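## Task

Set the spice jar, the glass jar and the prescription vial inside the gray tray, standing upright.

## Robot and tools

ROBOT. Two seven-joint Kinova Gen3 arms, left_arm and right_arm, each ending in a suction cup instead of fingers. The cup rim is 31 mm across. About 3 cm behind the rim, the tool body widens to roughly 5 cm from its axis. Calibrated bases in the scene frame: left_arm at (-0.033, +0.302, +0.047) m and right_arm at (-0.015, -0.266, +0.047) m, both nearly unrotated. A camera stand sits behind the arms. Loose objects may occasionally get nudged by an outside push.

FRAMES. Scene frame: origin at table-top height, midway between the nominal bases. +x points out over the table, +z points up, and left_arm is on the +y side; image left and right do not match the arm names. Reported positions (metres) and quaternions (wxyz) are in this frame and can be off by a few centimetres. The cup point is the centre of the rim, and the cup faces along that point's own +z axis. Motion offsets are NOT given in the scene frame. They use the axes of each arm's current Hand target.

ROW LAYOUT. Every motion command is a row of 14 numbers, each in [-1, 1]. Numbers 1-7 are left_arm: dx, dy, dz, rx, ry, rz, suction. Numbers 8-14 are the same seven for right_arm. dx, dy and dz are a displacement from the arm's Hand target, with 1.0 = 0.6 m. rx, ry and rz form one rotation vector, with 1.0 = 180 degrees. Neither is an absolute pose. Six zeros means no new request for that arm. Suction is an absolute setting, not an offset: +1 asks for full vacuum (about 55 kPa), a fraction asks for that share, and 0.05 or less means off. The setting persists, but whatever number you send is obeyed, so a 0 turns suction off. To keep a tool unchanged, repeat its last value.

TOOLS.
- execute_actions(actions, cameras): actions is a list of actions. Each action is a table of up to 15 rows, one row per 1/30 s step. A short table keeps its final row until step 15. All rows in an action are measured from the Hand target at the start of that action, not from the previous row. Sending the same offset again therefore moves the arm further. An empty list returns the state plus all camera images.
- move(target, speed, blend, blocking, cameras): moves the cup points in straight lines. target is one 14-number row or a list of up to 15 rows. Every row in the list is an offset from the same starting Hand targets. speed is in m/s, from 0.002 to 0.5 (default 0.25); it can be one number or one per target. blend is in metres and rounds corners (default 0 = stop at each target). A move stops after 10 s. It does not avoid obstacles or the other arm, and fast moves overshoot and hit harder. With blocking=false the call returns after about 0.5 s while the motion continues. Suction changes in the first row are sent at the start. Suction changes in later rows are sent when the arms arrive and rest at that row.
- wait(seconds 0-3600): lets time pass; a running move carries on.
- stop(): brakes a running move; braking needs some distance.
- zoom_image(camera, region=[x0,y0,x1,y1]): pixel coordinates, region at most 504 x 504, only from the newest images.
- clear_fault(arm): clears a reported torque fault on "left_arm" or "right_arm".
- read_manual(section): licence texts only.
- finished_scene(scene): ends the scene permanently. After ending scene 1, make no further call in that reply.
Cameras: cam_high, cam_low, cam_left_wrist, cam_right_wrist, each 896x504. Use ["all"] for all or [] for none.

RESULTS. The result gives, for each arm: end_effector_position, end_effector_quat_wxyz, Hand target (the last commanded pose after clipping; the next offsets start from here), Tool commands, suction_measured, and part_present. part_present turns 1 at a reading of 0.50 and back to 0 below 0.45. Joint velocities read "within noise" when the arm is still. Joint torques are given in N m. Flange force is in the tool's own axes. A Wrist depth grid gives 7x7 cells in mm (164-4000; "-" means no value). A move adds a "move:" line with the outcome (done, off_target, moving, held, fault) and any limits (paced = the command was clipped, held = steps were withheld). MOTOR HOT or FAULT lines are warnings.

CONTROL NOTES. Commanded orientation is clipped each step to within 32 degrees of the current orientation. A large turn can swing the elbow. Cup points often settle a little short of the Hand target. If so, send the remaining distance as an offset. The arms are very stiff, so a target even a few mm past a firm surface presses hard. To stop pressing, command a target back beyond the cup point.

GRIPPING. Turn suction on and press the rim fully onto a smooth, flat face of the object, away from edges, holes and seams. A sealed cup reads close to the commanded value; a leak reads low or near 0. Under vacuum the cup shortens by up to about 13 mm. To release, set the object down on its support first, then turn suction off. Then lift straight up at least 20 mm, because the cup springs back and can shove the object. If the cup seals onto the table, turn suction off.

AVOID. Objects falling off the table, or being left off it. Dropping glassware more than a few centimetres. Releasing an object while it is still moving. Fast collisions with the table or fixed things. Arm-to-arm contact. Torque faults: any joint over 104.5 N m (joints 1-4) or 51.3 N m (joints 5-7), or a joint straying 5 degrees from plan, stops that arm until clear_fault. Overheating from holding loads, full extension or pushing: past 75 °C the arm sinks and stops for 30-60 s. Prefer moderate speeds and gentle approaches.

Each tool is called after "Call:" by a JSON object that holds its "method" and its "body".

## Session

Call:
{"method": "execute_actions", "body": {"actions": []}}

Scene clock: 0.00 s.
left_arm: end_effector_position=(+0.2260, +0.3261, +0.3512) suction_measured=0.01 part_present=0 end_effector_quat_wxyz=(-0.274, +0.667, -0.636, -0.274) | right_arm: end_effector_position=(+0.0614, -0.6706, +0.3050) suction_measured=0.00 part_present=0 end_effector_quat_wxyz=(+0.031, +0.705, +0.609, -0.362)
Joint positions: left_arm=[0.452 0.176 0.062 2.091 -0.683 1.407 -0.704] | right_arm=[1.124 0.309 -0.337 2.072 1.024 1.066 1.559]
Joint velocities: within noise
Joint torques (N m): no reading
Flange force (N): no reading
Wrist depth (mm): cam_left_wrist=[2429 2248 2132 619 549 493 440 / 2411 2255 2146 623 549 493 439 / 2376 2139 2167 621 551 493 439 / 2438 2550 2139 622 553 493 440 / 2447 2521 2167 623 552 496 439 / 2483 2580 2167 641 552 494 441 / 2483 2590 2160 1857 1582 1393 441] | cam_right_wrist=[2294 2286 2248 1933 1718 1542 1417 / 2531 2394 2085 1832 1658 1470 1329 / 2456 2195 1939 1740 1553 1405 1282 / 2351 2092 1847 1666 1503 1361 1253 / 2263 1950 1759 1575 1429 1310 1199 / 2146 1878 1666 1528 1378 1258 1167 / 2066 1768 1590 1454 1331 1223 1112]
Hand target: left_arm +0.2260, +0.3261, +0.3512; -0.274, +0.667, -0.636, -0.274 | right_arm +0.0614, -0.6706, +0.3050; +0.031, +0.705, +0.609, -0.362
Tool commands: left_gripper/suction=+0.0 right_gripper/suction=+0.0

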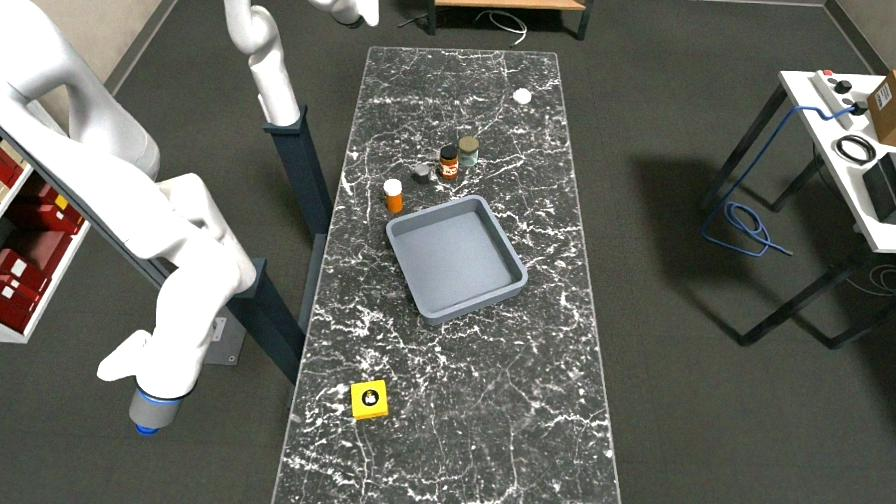

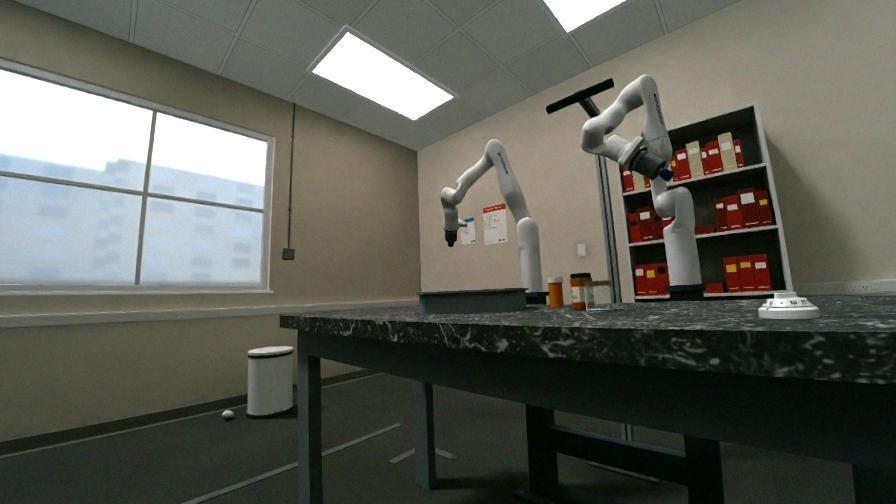

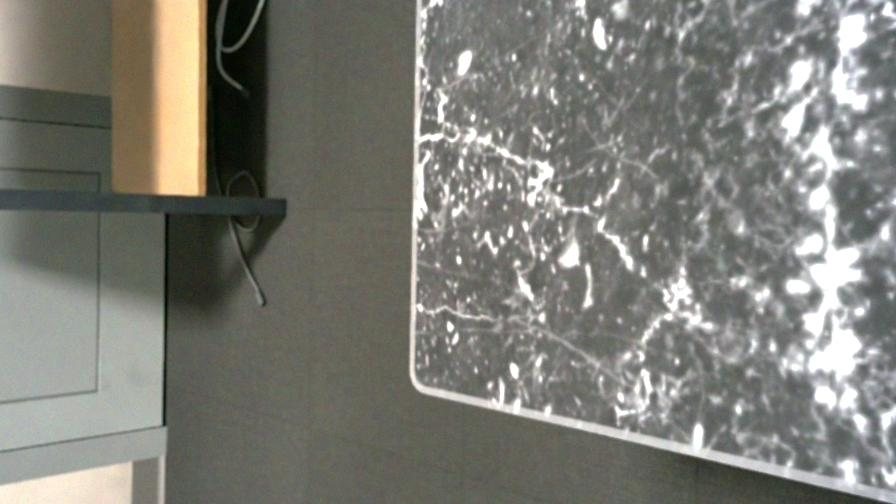

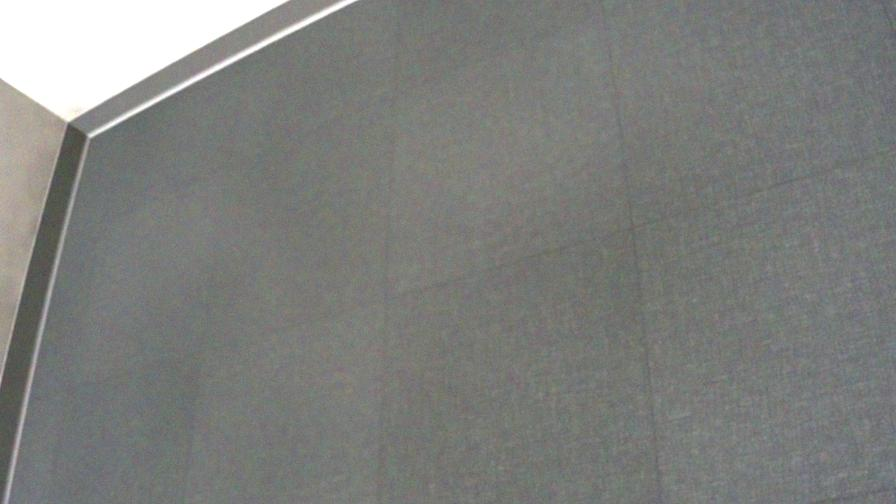

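Call:
{"method": "move", "body": {"target": [0.157,-0.278,-0.388,0,0.253,0,0,0,0,0,0,0,0,0], "speed": 0.4, "cameras": ["cam_left_wrist","cam_high"]}}

Scene clock: 26.17 s.
left_arm: end_effector_position=(+0.4005, +0.1008, +0.4495) suction_measured=0.01 part_present=0 end_effector_quat_wxyz=(-0.007, +0.722, -0.692, +0.005) | right_arm: end_effector_position=(+0.0614, -0.6706, +0.3050) suction_measured=0.00 part_present=0 end_effector_quat_wxyz=(+0.031, +0.705, +0.609, -0.362)
Joint positions: left_arm=[0.309 0.389 0.134 1.17 -0.06 1.57 -1.1] | right_arm=[1.124 0.309 -0.337 2.072 1.024 1.066 1.559]
Joint torques (N m): left_arm=[-0.48 -14.45 1.08 -7.35 -0.47 -0.12 0.22] | right_arm=[-0.8 -12.43 -0.61 -4.89 0.79 0.56 0.17]
Flange force (N): left_arm=[0.6 -0.7 0.5] | right_arm=[-1.3 3.5 4.2]
Wrist depth (mm): cam_left_wrist=[566 567 564 562 560 560 555 / 568 566 499 562 560 556 556 / 567 566 564 563 561 555 553 / 569 567 564 562 561 560 556 / 567 567 562 562 562 560 554 / 567 566 565 564 561 559 556 / 567 567 565 562 561 558 556] | cam_right_wrist=[2294 2343 2240 1950 1722 1542 1399 / 2493 2438 2046 1807 1645 1473 1342 / 2438 2210 1956 1778 1564 1408 1287 / 2335 2059 1837 1658 1493 1353 1253 / 2255 1962 1754 1564 1438 1310 1199 / 2112 1852 1670 1510 1381 1268 1165 / 2053 1782 1575 1445 1331 1228 1118]
Hand target: left_arm +0.4005, +0.1007, +0.4495; -0.007, +0.722, -0.692, +0.005 | right_arm +0.0614, -0.6706, +0.3050; +0.031, +0.705, +0.609, -0.362
Off the commanded pose: left_arm 0.000 m, 0 deg | right_arm 0.000 m, 0 deg.
move: done
Images, in order (width x height): cam_high 896x504, cam_left_wrist 896x504.

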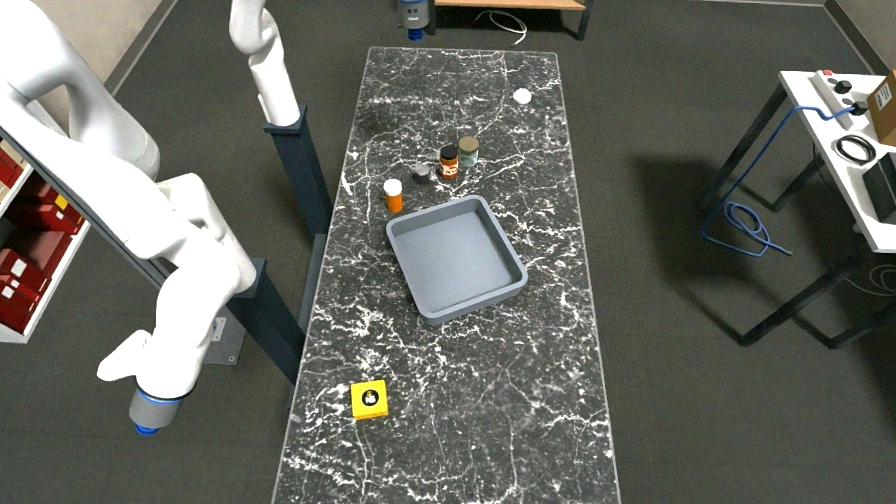

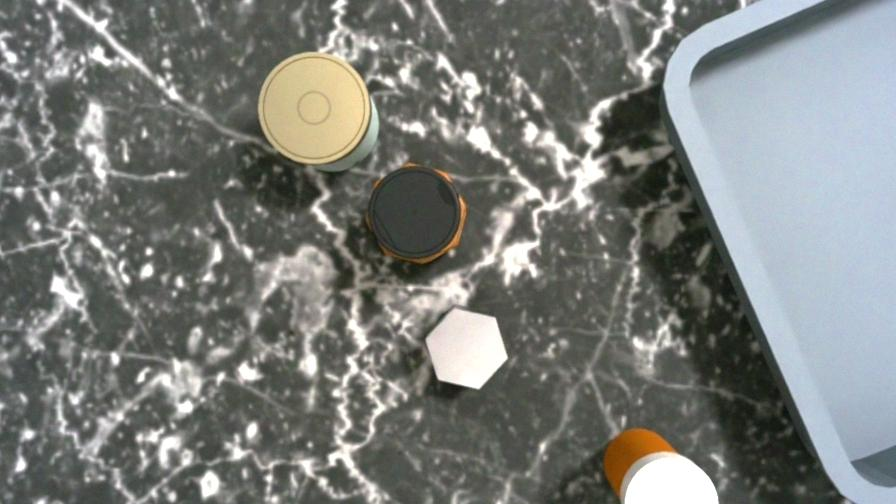

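Call:
{"method": "move", "body": {"target": [-0.11,-0.072,0.317,0,0,0,0,0,0,0,0,0,0,0], "speed": 0.3, "cameras": ["cam_left_wrist","cam_high"]}}

Scene clock: 58.07 s.
left_arm: end_effector_position=(+0.4443, +0.1690, +0.2602) suction_measured=0.01 part_present=0 end_effector_quat_wxyz=(-0.007, +0.722, -0.692, +0.005) | right_arm: end_effector_position=(+0.0614, -0.6706, +0.3050) suction_measured=0.00 part_present=0 end_effector_quat_wxyz=(+0.031, +0.705, +0.609, -0.362)
Joint positions: left_arm=[0.175 0.544 0.083 1.546 -0.058 1.037 -1.257] | right_arm=[1.124 0.309 -0.337 2.072 1.024 1.066 1.559]
Joint torques (N m): left_arm=[-0.37 -15.66 1.07 -6.49 -0.37 0.12 0.16] | right_arm=[-0.8 -12.46 -0.67 -4.87 0.87 0.55 0.18]
Flange force (N): left_arm=[0.2 0.8 1.3] | right_arm=[-1.4 3.6 4.1]
Wrist depth (mm): cam_left_wrist=[375 375 374 372 372 371 370 / 375 374 374 307 372 371 370 / 376 374 374 307 371 371 370 / 376 375 374 374 371 371 370 / 376 374 374 373 283 371 370 / 376 374 374 372 284 371 371 / 376 376 374 373 373 370 371] | cam_right_wrist=[2302 2294 2218 1944 1718 1546 1411 / 2493 2394 2059 1852 1637 1473 1348 / 2474 2210 1950 1740 1564 1411 1292 / 2326 2105 1842 1666 1493 1367 1244 / 2255 1956 1754 1567 1448 1313 1203 / 2167 1862 1658 1524 1384 1265 1165 / 2046 1792 1586 1457 1326 1226 1114]
Hand target: left_arm +0.4443, +0.1690, +0.2602; -0.007, +0.722, -0.692, +0.005 | right_arm +0.0614, -0.6706, +0.3050; +0.031, +0.705, +0.609, -0.362
Off the commanded pose: left_arm 0.000 m, 0 deg | right_arm 0.000 m, 0 deg.
move: done
Images, in order (width x height): cam_high 896x504, cam_left_wrist 896x504.

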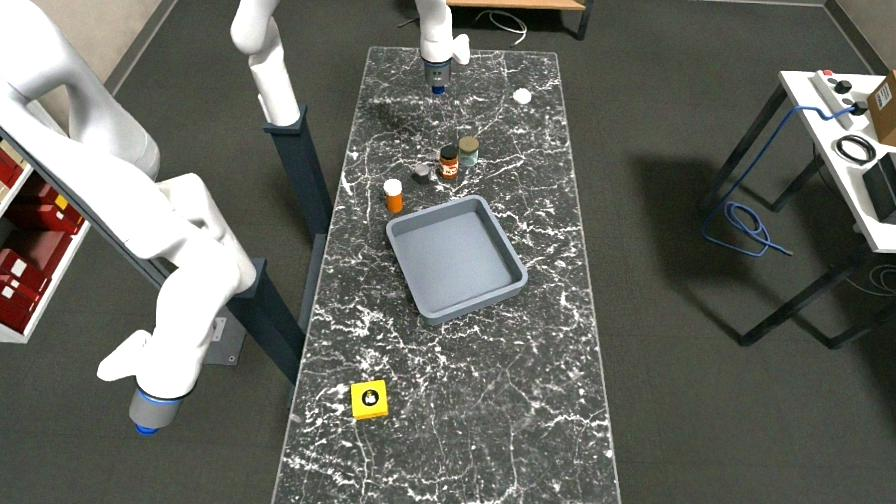

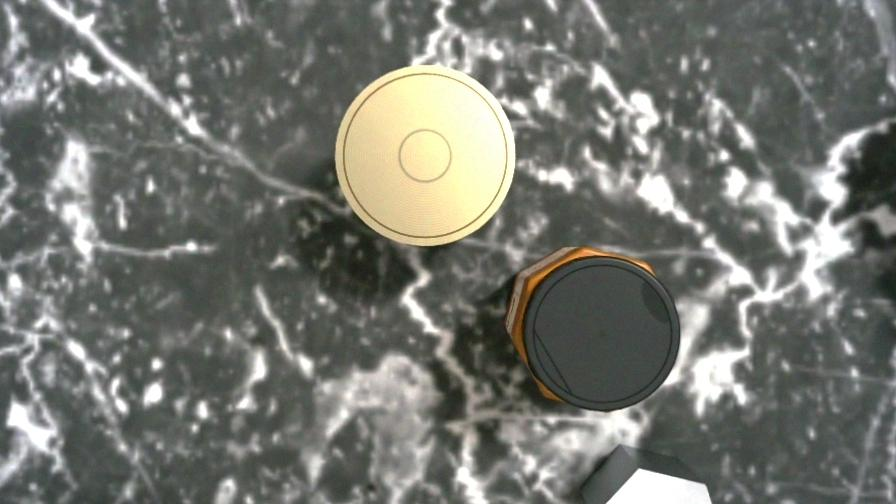

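Call:
{"method": "move", "body": {"target": [[-0.0183,-0.141,0.29,0,0,0,0,0,0,0,0,0,0,0],[-0.0183,-0.141,0.331,0,0,0,1,0,0,0,0,0,0,0]], "speed": [0.3,0.05], "cameras": ["cam_high"]}}

Call:
{"method": "wait", "body": {"seconds": 0.4}}

Scene clock: 111.40 s.
left_arm: end_effector_position=(+0.5318, +0.1841, +0.0630) suction_measured=0.80 part_present=1 end_effector_quat_wxyz=(-0.007, +0.722, -0.692, +0.005) | right_arm: end_effector_position=(+0.0614, -0.6706, +0.3050) suction_measured=0.00 part_present=0 end_effector_quat_wxyz=(+0.031, +0.705, +0.609, -0.362)
Joint positions: left_arm=[0.137 0.989 0.058 1.375 -0.079 0.762 -1.307] | right_arm=[1.124 0.309 -0.337 2.072 1.024 1.066 1.559]
Joint torques (N m): left_arm=[-0.52 -21.47 1.33 -5.75 -0.32 0.02 0.17] | right_arm=[-0.85 -12.41 -0.63 -4.97 0.83 0.6 0.13]
Flange force (N): left_arm=[0.8 0.9 3.2] | right_arm=[-1.3 3.1 4.3]
Wrist depth (mm): cam_left_wrist=[175 175 174 174 174 173 173 / 175 175 174 174 174 173 173 / 176 175 175 174 174 173 173 / 175 175 175 174 174 173 173 / 176 175 175 174 174 173 173 / 176 175 175 174 174 173 173 / 176 175 175 174 174 174 173] | cam_right_wrist=[2294 2294 2210 1950 1727 1542 1411 / 2493 2385 2053 1832 1633 1477 1337 / 2429 2203 1922 1749 1564 1423 1295 / 2351 2085 1842 1658 1487 1359 1235 / 2248 1962 1745 1582 1435 1308 1217 / 2160 1868 1653 1524 1381 1268 1165 / 2028 1787 1594 1460 1318 1214 1111]
Hand target: left_arm +0.5318, +0.1841, +0.0631; -0.007, +0.722, -0.692, +0.005 | right_arm +0.0614, -0.6706, +0.3050; +0.031, +0.705, +0.609, -0.362
Off the commanded pose: left_arm 0.000 m, 0 deg | right_arm 0.000 m, 0 deg.
move: done

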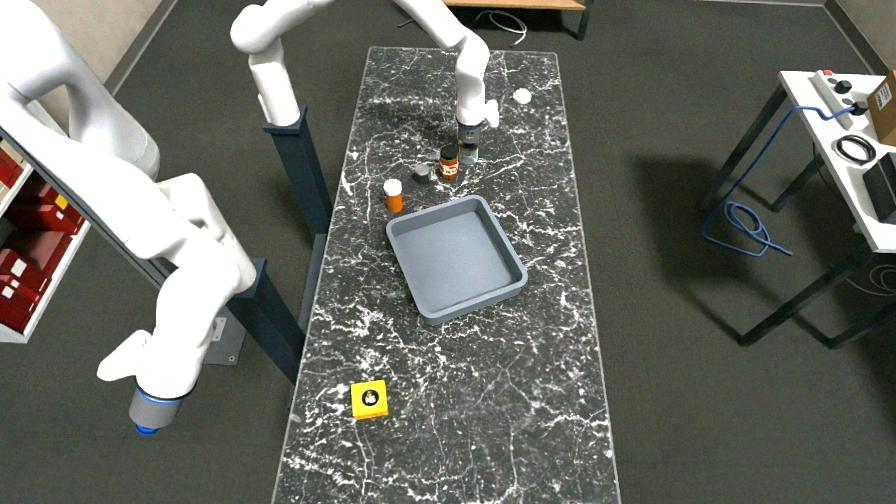

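Scene clock: 111.80 s.
left_arm: end_effector_position=(+0.5318, +0.1841, +0.0631) suction_measured=1.00 part_present=1 end_effector_quat_wxyz=(-0.007, +0.722, -0.692, +0.005) | right_arm: end_effector_position=(+0.0614, -0.6706, +0.3050) suction_measured=0.00 part_present=0 end_effector_quat_wxyz=(+0.031, +0.705, +0.609, -0.362)
Joint positions: left_arm=[0.137 0.989 0.058 1.375 -0.079 0.762 -1.307] | right_arm=[1.124 0.309 -0.337 2.072 1.024 1.066 1.559]
Joint torques (N m): left_arm=[-0.47 -21.47 1.28 -5.79 -0.48 0 0.24] | right_arm=[-0.82 -12.45 -0.6 -4.85 0.82 0.59 0.16]
Flange force (N): left_arm=[0.6 0.9 3.1] | right_arm=[-1.5 3.5 4.2]
Wrist depth (mm): cam_left_wrist=[175 175 174 174 174 173 173 / 175 175 175 174 174 173 173 / 175 175 174 174 174 173 173 / 175 175 175 174 174 173 173 / 176 175 175 174 174 173 173 / 176 175 175 174 174 173 173 / 176 175 175 174 174 173 173] | cam_right_wrist=[2294 2294 2203 1933 1736 1549 1402 / 2474 2385 2072 1832 1637 1470 1348 / 2447 2232 1956 1736 1564 1411 1290 / 2385 2105 1842 1679 1487 1361 1244 / 2286 1967 1745 1571 1438 1305 1201 / 2132 1862 1674 1521 1373 1261 1165 / 2021 1792 1590 1464 1326 1228 1112]
Hand target: left_arm +0.5318, +0.1841, +0.0631; -0.007, +0.722, -0.692, +0.005 | right_arm +0.0614, -0.6706, +0.3050; +0.031, +0.705, +0.609, -0.362
Tool commands: left_gripper/suction=+1.0 right_gripper/suction=+0.0
Off the commanded pose: left_arm 0.000 m, 0 deg | right_arm 0.000 m, 0 deg.
wait: 0.40 s; at rest by 0.17 s

Call:
{"method": "move", "body": {"target": [[0,0,-0.242,0,0,0,1,0,0,0,0,0,0,0],[0.513,0.042,-0.242,0,0,0,1,0,0,0,0,0,0,0]], "speed": 0.3, "blend": [0.03,0], "cameras": ["cam_high","cam_left_wrist"]}}

Scene clock: 134.37 s.
left_arm: end_effector_position=(+0.5168, -0.1249, +0.2072) suction_measured=1.00 part_present=1 end_effector_quat_wxyz=(-0.007, +0.722, -0.692, +0.005) | right_arm: end_effector_position=(+0.0614, -0.6706, +0.3050) suction_measured=0.00 part_present=0 end_effector_quat_wxyz=(+0.031, +0.705, +0.609, -0.362)
Joint positions: left_arm=[0.609 1.127 0.095 0.541 -0.099 1.464 -0.872] | right_arm=[1.124 0.309 -0.337 2.072 1.024 1.066 1.559]
Joint torques (N m): left_arm=[-0.44 -25.03 1.32 -7.87 -0.48 -0.01 0.2] | right_arm=[-0.78 -12.46 -0.66 -4.88 0.8 0.56 0.15]
Flange force (N): left_arm=[1.0 -0.3 2.8] | right_arm=[-1.4 3.6 4.2]
Wrist depth (mm): cam_left_wrist=[320 319 319 317 256 311 311 / 320 320 318 257 313 312 311 / 320 318 267 314 313 312 312 / 259 311 315 313 313 312 311 / 260 316 315 314 313 312 311 / 259 316 315 315 313 313 312 / 259 315 315 315 314 313 312] | cam_right_wrist=[2310 2286 2210 1944 1704 1542 1402 / 2493 2394 2078 1847 1625 1480 1339 / 2474 2203 1956 1749 1564 1423 1292 / 2351 2085 1842 1662 1497 1364 1244 / 2240 1944 1745 1590 1445 1300 1195 / 2125 1868 1679 1507 1370 1265 1165 / 2046 1773 1602 1438 1329 1221 1120]
Hand target: left_arm +0.5168, -0.1249, +0.2072; -0.007, +0.722, -0.692, +0.005 | right_arm +0.0614, -0.6706, +0.3050; +0.031, +0.705, +0.609, -0.362
Off the commanded pose: left_arm 0.000 m, 0 deg | right_arm 0.000 m, 0 deg.
move: done

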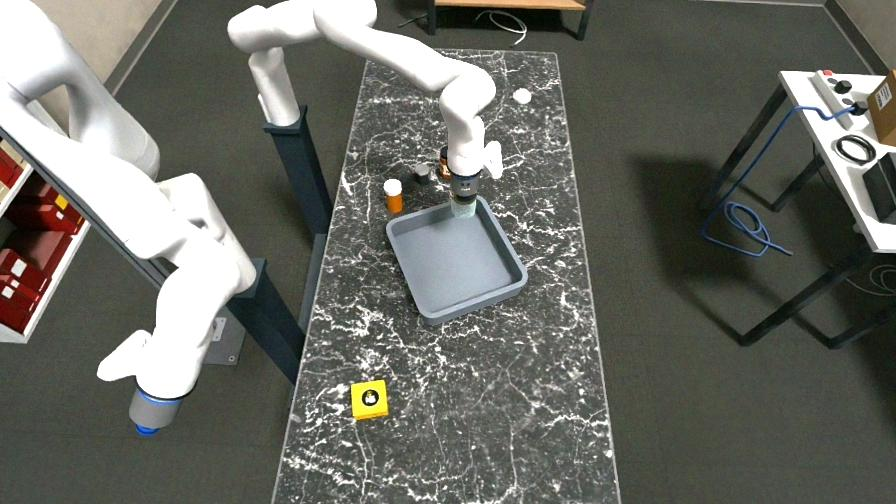

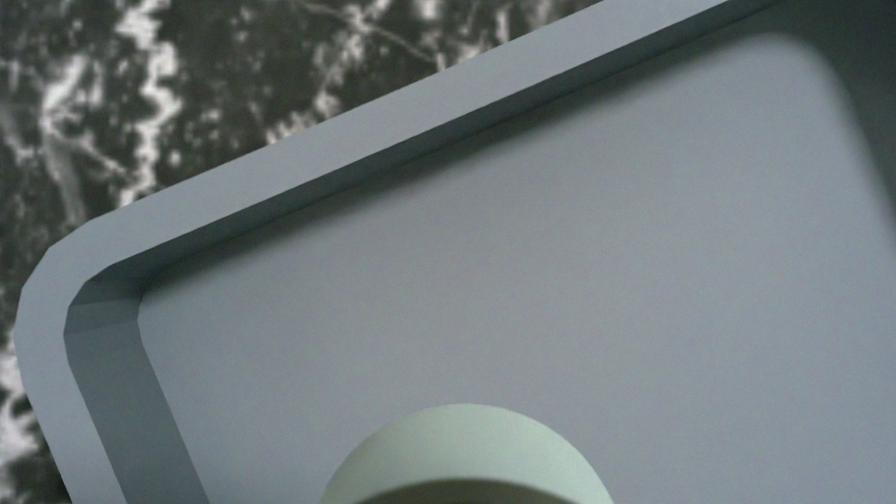

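Call:
{"method": "move", "body": {"target": [[0,0,0.19,0,0,0,1,0,0,0,0,0,0,0],[0,0,0.2285,0,0,0,0,0,0,0,0,0,0,0]], "speed": [0.25,0.04], "blend": [0.003,0]}}

Call:
{"method": "wait", "body": {"seconds": 0.5}}

Scene clock: 155.60 s.
left_arm: end_effector_position=(+0.5192, -0.1245, +0.0701) suction_measured=0.01 part_present=0 end_effector_quat_wxyz=(-0.007, +0.722, -0.692, +0.005) | right_arm: end_effector_position=(+0.0614, -0.6706, +0.3050) suction_measured=0.00 part_present=0 end_effector_quat_wxyz=(+0.031, +0.705, +0.609, -0.362)
Joint positions: left_arm=[0.605 1.264 0.084 0.677 -0.1 1.191 -0.865] | right_arm=[1.124 0.309 -0.337 2.072 1.024 1.066 1.559]
Joint torques (N m): left_arm=[-0.44 -22.79 1.23 -6.44 -0.42 -0.03 0.21] | right_arm=[-0.77 -12.36 -0.61 -4.94 0.76 0.58 0.13]
Flange force (N): left_arm=[-0.1 1.0 -0.9] | right_arm=[-1.2 3.3 4.2]
Wrist depth (mm): cam_left_wrist=[182 - - - 176 176 176 / - - 177 177 176 176 175 / - 178 178 177 176 176 176 / 178 178 177 177 176 176 176 / 179 178 177 177 177 176 176 / 178 178 177 177 177 176 176 / 179 178 178 - 176 176 175] | cam_right_wrist=[2302 2343 2232 1944 1713 1556 1417 / 2531 2402 2046 1847 1649 1473 1345 / 2465 2232 1939 1749 1542 1417 1298 / 2351 2092 1832 1666 1500 1361 1253 / 2225 1985 1740 1590 1432 1300 1203 / 2132 1857 1662 1517 1373 1268 1155 / 2034 1778 1571 1457 1316 1226 1111]
Hand target: left_arm +0.5192, -0.1246, +0.0701; -0.007, +0.722, -0.692, +0.005 | right_arm +0.0614, -0.6706, +0.3050; +0.031, +0.705, +0.609, -0.362
Off the commanded pose: left_arm 0.000 m, 0 deg | right_arm 0.000 m, 0 deg.
move: done

Scene clock: 156.10 s.
left_arm: end_effector_position=(+0.5192, -0.1245, +0.0701) suction_measured=0.01 part_present=0 end_effector_quat_wxyz=(-0.007, +0.722, -0.692, +0.005) | right_arm: end_effector_position=(+0.0614, -0.6706, +0.3050) suction_measured=0.00 part_present=0 end_effector_quat_wxyz=(+0.031, +0.705, +0.609, -0.362)
Joint positions: left_arm=[0.605 1.264 0.084 0.677 -0.1 1.191 -0.865] | right_arm=[1.124 0.309 -0.337 2.072 1.024 1.066 1.559]
Joint torques (N m): left_arm=[-0.42 -22.83 1.27 -6.41 -0.41 0.03 0.22] | right_arm=[-0.83 -12.49 -0.66 -4.88 0.83 0.58 0.16]
Flange force (N): left_arm=[-0.1 0.9 -0.8] | right_arm=[-1.4 3.6 4.3]
Wrist depth (mm): cam_left_wrist=[182 - - - 176 176 175 / - - 177 177 176 176 175 / - 178 177 177 177 176 175 / 178 178 177 177 176 176 175 / 178 178 177 177 177 176 175 / 179 178 178 177 177 176 176 / 178 178 177 - 176 176 175] | cam_right_wrist=[2318 2310 2232 1944 1713 1538 1393 / 2493 2429 2085 1832 1633 1480 1350 / 2447 2210 1944 1749 1582 1417 1295 / 2335 2085 1842 1645 1500 1361 1246 / 2248 1973 1768 1586 1445 1303 1214 / 2125 1878 1679 1521 1378 1263 1169 / 2040 1782 1602 1460 1326 1221 1112]
Hand target: left_arm +0.5192, -0.1245, +0.0701; -0.007, +0.722, -0.692, +0.005 | right_arm +0.0614, -0.6706, +0.3050; +0.031, +0.705, +0.609, -0.362
Tool commands: left_gripper/suction=+0.0 right_gripper/suction=+0.0
Off the commanded pose: left_arm 0.000 m, 0 deg | right_arm 0.000 m, 0 deg.
wait: 0.50 s; at rest by 0.17 s

Call:
{"method": "move", "body": {"target": [[0,0,-0.25,0,0,0,0,0,0,0,0,0,0,0],[-0.4223,0.0515,-0.18,0,0,0,0,0,0,0,0,0,0,0],[-0.4223,0.0515,-0.06,0,0,0,0,0,0,0,0,0,0,0],[-0.4223,0.0515,-0.0257,0,0,0,1,0,0,0,0,0,0,0],[-0.4223,0.0515,-0.024,0,0,0,1,0,0,0,0,0,0,0],[-0.4223,0.0515,-0.235,0,0,0,1,0,0,0,0,0,0,0],[0.0433,0.1833,-0.235,0,0,0,1,0,0,0,0,0,0,0]], "speed": [0.4,0.4,0.3,0.05,0.002,0.3,0.3], "blend": [0.03,0.02,0.003,0,0,0.03,0], "cameras": ["cam_high","cam_left_wrist"]}}

Scene clock: 181.03 s.
left_arm: end_effector_position=(+0.4080, -0.1554, +0.2091) suction_measured=1.00 part_present=1 end_effector_quat_wxyz=(-0.007, +0.722, -0.692, +0.005) | right_arm: end_effector_position=(+0.0614, -0.6706, +0.3050) suction_measured=0.00 part_present=0 end_effector_quat_wxyz=(+0.031, +0.705, +0.609, -0.362)
Joint positions: left_arm=[0.735 0.922 0.092 0.98 -0.093 1.233 -0.711] | right_arm=[1.124 0.309 -0.337 2.072 1.024 1.066 1.559]
Joint torques (N m): left_arm=[-0.51 -21.46 1.35 -6.84 -0.45 0.14 0.17] | right_arm=[-0.77 -12.42 -0.62 -4.91 0.82 0.61 0.15]
Flange force (N): left_arm=[1.0 0.1 1.2] | right_arm=[-1.3 3.4 4.2]
Wrist depth (mm): cam_left_wrist=[318 318 251 251 316 315 314 / 289 318 251 251 315 315 314 / 271 319 318 317 316 315 314 / 261 318 317 317 316 315 314 / 261 318 318 316 317 315 314 / 324 314 317 317 316 315 314 / 323 268 318 - 316 315 284] | cam_right_wrist=[2310 2302 2255 1939 1722 1542 1408 / 2465 2376 2072 1847 1649 1487 1350 / 2493 2203 1950 1754 1567 1420 1287 / 2351 2085 1852 1653 1493 1353 1249 / 2255 1962 1740 1602 1438 1305 1208 / 2146 1862 1662 1521 1367 1265 1163 / 2053 1782 1586 1464 1329 1219 1112]
Hand target: left_arm +0.4080, -0.1554, +0.2091; -0.007, +0.722, -0.692, +0.005 | right_arm +0.0614, -0.6706, +0.3050; +0.031, +0.705, +0.609, -0.362
Off the commanded pose: left_arm 0.000 m, 0 deg | right_arm 0.000 m, 0 deg.
move: done

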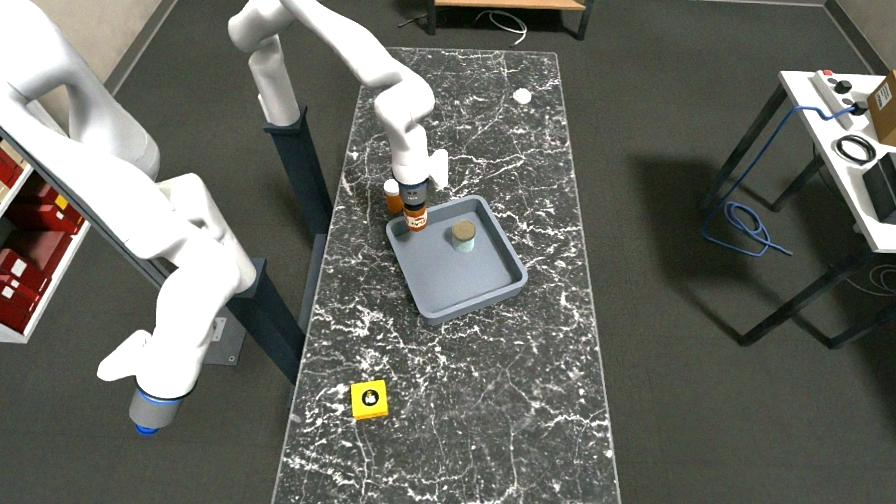

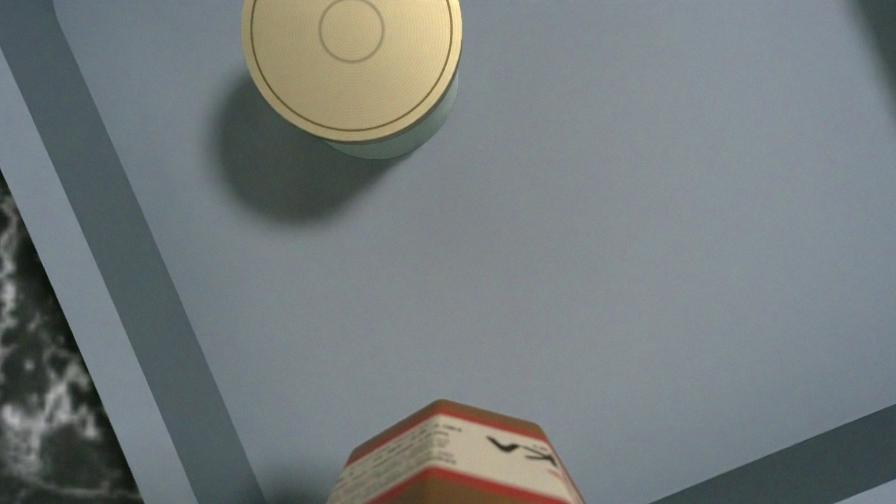

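Call:
{"method": "move", "body": {"target": [[0,0,0.16,0,0,0,1,0,0,0,0,0,0,0],[0,0,0.198,0,0,0,0,0,0,0,0,0,0,0],[0,0,0.196,0,0,0,0,0,0,0,0,0,0,0],[0,0,0.0,0,0,0,0,0,0,0,0,0,0,0],[-0.247,0.185,-0.1025,0,0,0,0,0,0,0,0,0,0,0]], "speed": [0.3,0.04,0.002,0.3,0.4], "blend": [0.003,0,0,0.03,0], "cameras": ["cam_high","cam_left_wrist"]}}

Scene clock: 194.33 s.
left_arm: end_effector_position=(+0.2899, -0.0122, +0.2689) suction_measured=0.01 part_present=0 end_effector_quat_wxyz=(-0.007, +0.722, -0.692, +0.005) | right_arm: end_effector_position=(+0.0614, -0.6706, +0.3050) suction_measured=0.00 part_present=0 end_effector_quat_wxyz=(+0.031, +0.705, +0.609, -0.362)
Joint positions: left_arm=[0.667 0.444 0.086 1.687 -0.06 1.002 -0.755] | right_arm=[1.124 0.309 -0.337 2.072 1.024 1.066 1.559]
Joint torques (N m): left_arm=[-0.37 -14.36 1.03 -6.22 -0.52 -0.1 0.25] | right_arm=[-0.79 -12.41 -0.61 -4.91 0.78 0.59 0.2]
Flange force (N): left_arm=[0.8 -0.6 1.1] | right_arm=[-1.1 3.5 4.3]
Wrist depth (mm): cam_left_wrist=[385 383 382 381 380 376 324 / 384 342 382 381 380 376 324 / 385 383 382 382 381 376 375 / 384 384 383 293 381 323 350 / 385 383 383 292 381 380 379 / 384 384 383 382 380 380 378 / 385 383 384 383 381 379 379] | cam_right_wrist=[2302 2271 2232 1939 1696 1549 1399 / 2474 2376 2059 1827 1633 1470 1345 / 2447 2240 1944 1736 1564 1417 1298 / 2394 2066 1857 1670 1487 1359 1249 / 2286 1950 1754 1590 1435 1321 1208 / 2125 1873 1670 1524 1381 1270 1165 / 2040 1792 1602 1454 1337 1219 1114]
Hand target: left_arm +0.2899, -0.0121, +0.2690; -0.007, +0.722, -0.692, +0.005 | right_arm +0.0614, -0.6706, +0.3050; +0.031, +0.705, +0.609, -0.362
Off the commanded pose: left_arm 0.000 m, 0 deg | right_arm 0.000 m, 0 deg.
move: done

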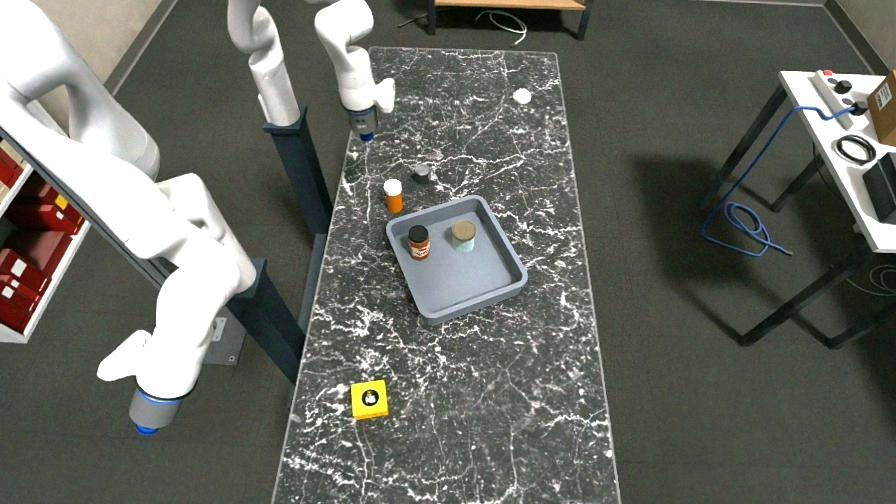

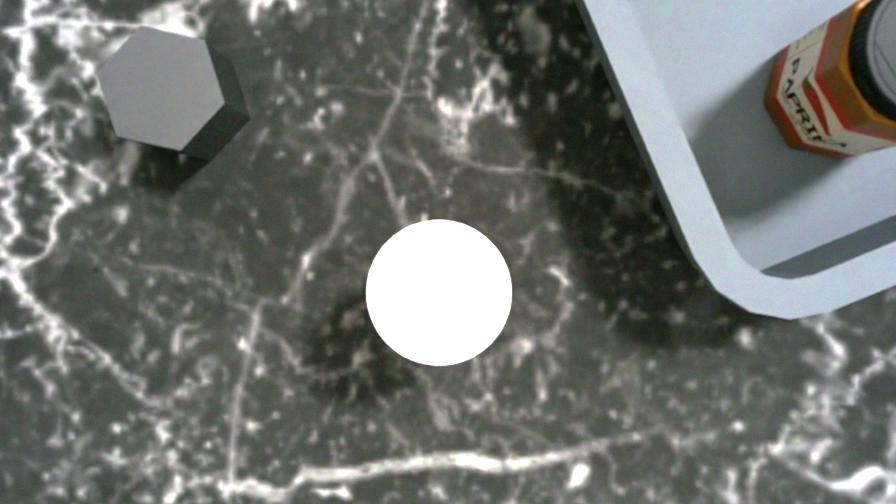

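Call:
{"method": "move", "body": {"target": [[-0.0105,-0.0667,0.24,0,0,0,0,0,0,0,0,0,0,0],[-0.0105,-0.0667,0.302,0,0,0,1,0,0,0,0,0,0,0],[-0.0105,-0.0667,0.305,0,0,0,1,0,0,0,0,0,0,0],[-0.0105,-0.0667,0.1,0,0,0,1,0,0,0,0,0,0,0],[0.365,-0.23,0.102,0,0,0,1,0,0,0,0,0,0,0],[0.365,-0.23,0.26,0,0,0,1,0,0,0,0,0,0,0],[0.365,-0.23,0.298,0,0,0,0,0,0,0,0,0,0,0],[0.365,-0.23,0.296,0,0,0,0,0,0,0,0,0,0,0],[0.365,-0.23,0.1,0,0,0,0,0,0,0,0,0,0,0]], "speed": [0.35,0.06,0.003,0.3,0.3,0.3,0.04,0.003,0.3], "blend": [0.003,0,0,0.03,0.02,0.003,0,0,0], "cameras": ["cam_high","cam_left_wrist"]}}

Scene clock: 221.93 s.
left_arm: end_effector_position=(+0.4378, -0.2251, +0.2109) suction_measured=0.01 part_present=0 end_effector_quat_wxyz=(-0.007, +0.722, -0.692, +0.005) | right_arm: end_effector_position=(+0.0614, -0.6706, +0.3050) suction_measured=0.00 part_present=0 end_effector_quat_wxyz=(+0.031, +0.705, +0.609, -0.362)
Joint positions: left_arm=[0.797 1.185 0.1 0.399 -0.107 1.55 -0.696] | right_arm=[1.124 0.309 -0.337 2.072 1.024 1.066 1.559]
Joint torques (N m): left_arm=[-0.44 -23.66 1.14 -7.16 -0.47 -0.03 0.2] | right_arm=[-0.83 -12.42 -0.65 -4.97 0.82 0.56 0.15]
Flange force (N): left_arm=no reading | right_arm=[-1.2 3.3 4.2]
Wrist depth (mm): cam_left_wrist=[320 320 318 318 317 309 271 / 254 254 319 318 317 316 263 / 254 253 318 317 317 316 267 / 320 320 318 319 317 316 283 / 321 320 319 318 317 316 299 / 321 320 319 229 317 316 316 / 321 263 296 229 317 316 276] | cam_right_wrist=[2294 2302 2210 1967 1718 1535 1408 / 2483 2420 2066 1837 1649 1473 1350 / 2456 2225 1944 1768 1564 1426 1300 / 2368 2098 1862 1679 1487 1367 1246 / 2232 1962 1749 1594 1445 1310 1206 / 2132 1862 1666 1524 1381 1251 1161 / 2040 1787 1598 1451 1337 1223 1118]
Hand target: left_arm +0.4378, -0.2251, +0.2110; -0.007, +0.722, -0.692, +0.005 | right_arm +0.0614, -0.6706, +0.3050; +0.031, +0.705, +0.609, -0.362
Off the commanded pose: left_arm 0.000 m, 0 deg | right_arm 0.000 m, 0 deg.
move: done

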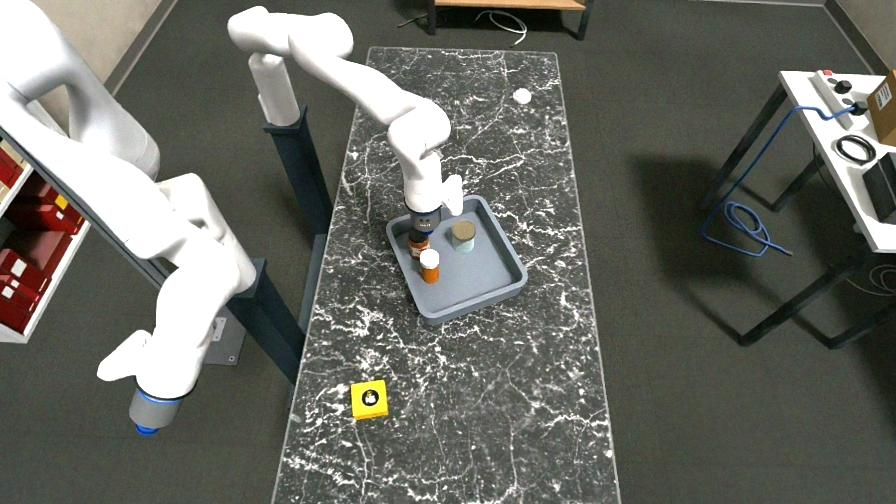

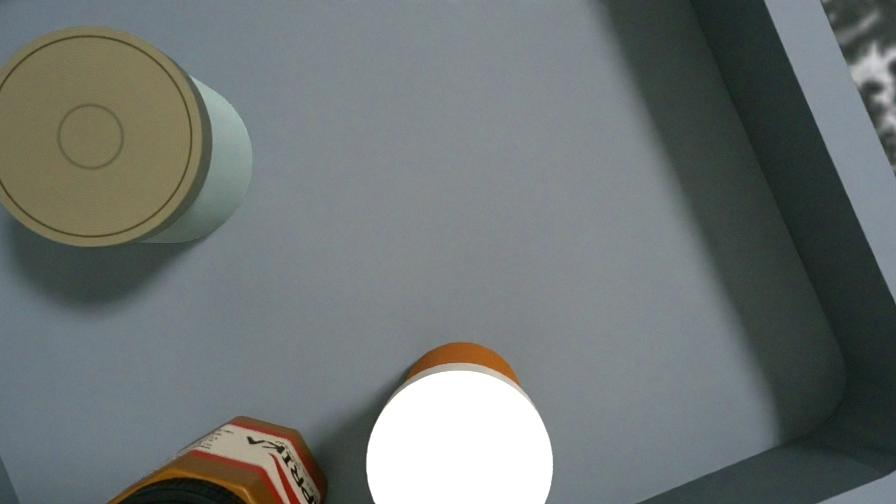

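All three upright in tray.

Call:
{"method": "finished_scene", "body": {"scene": 2}}

The scene is finished: the task was done.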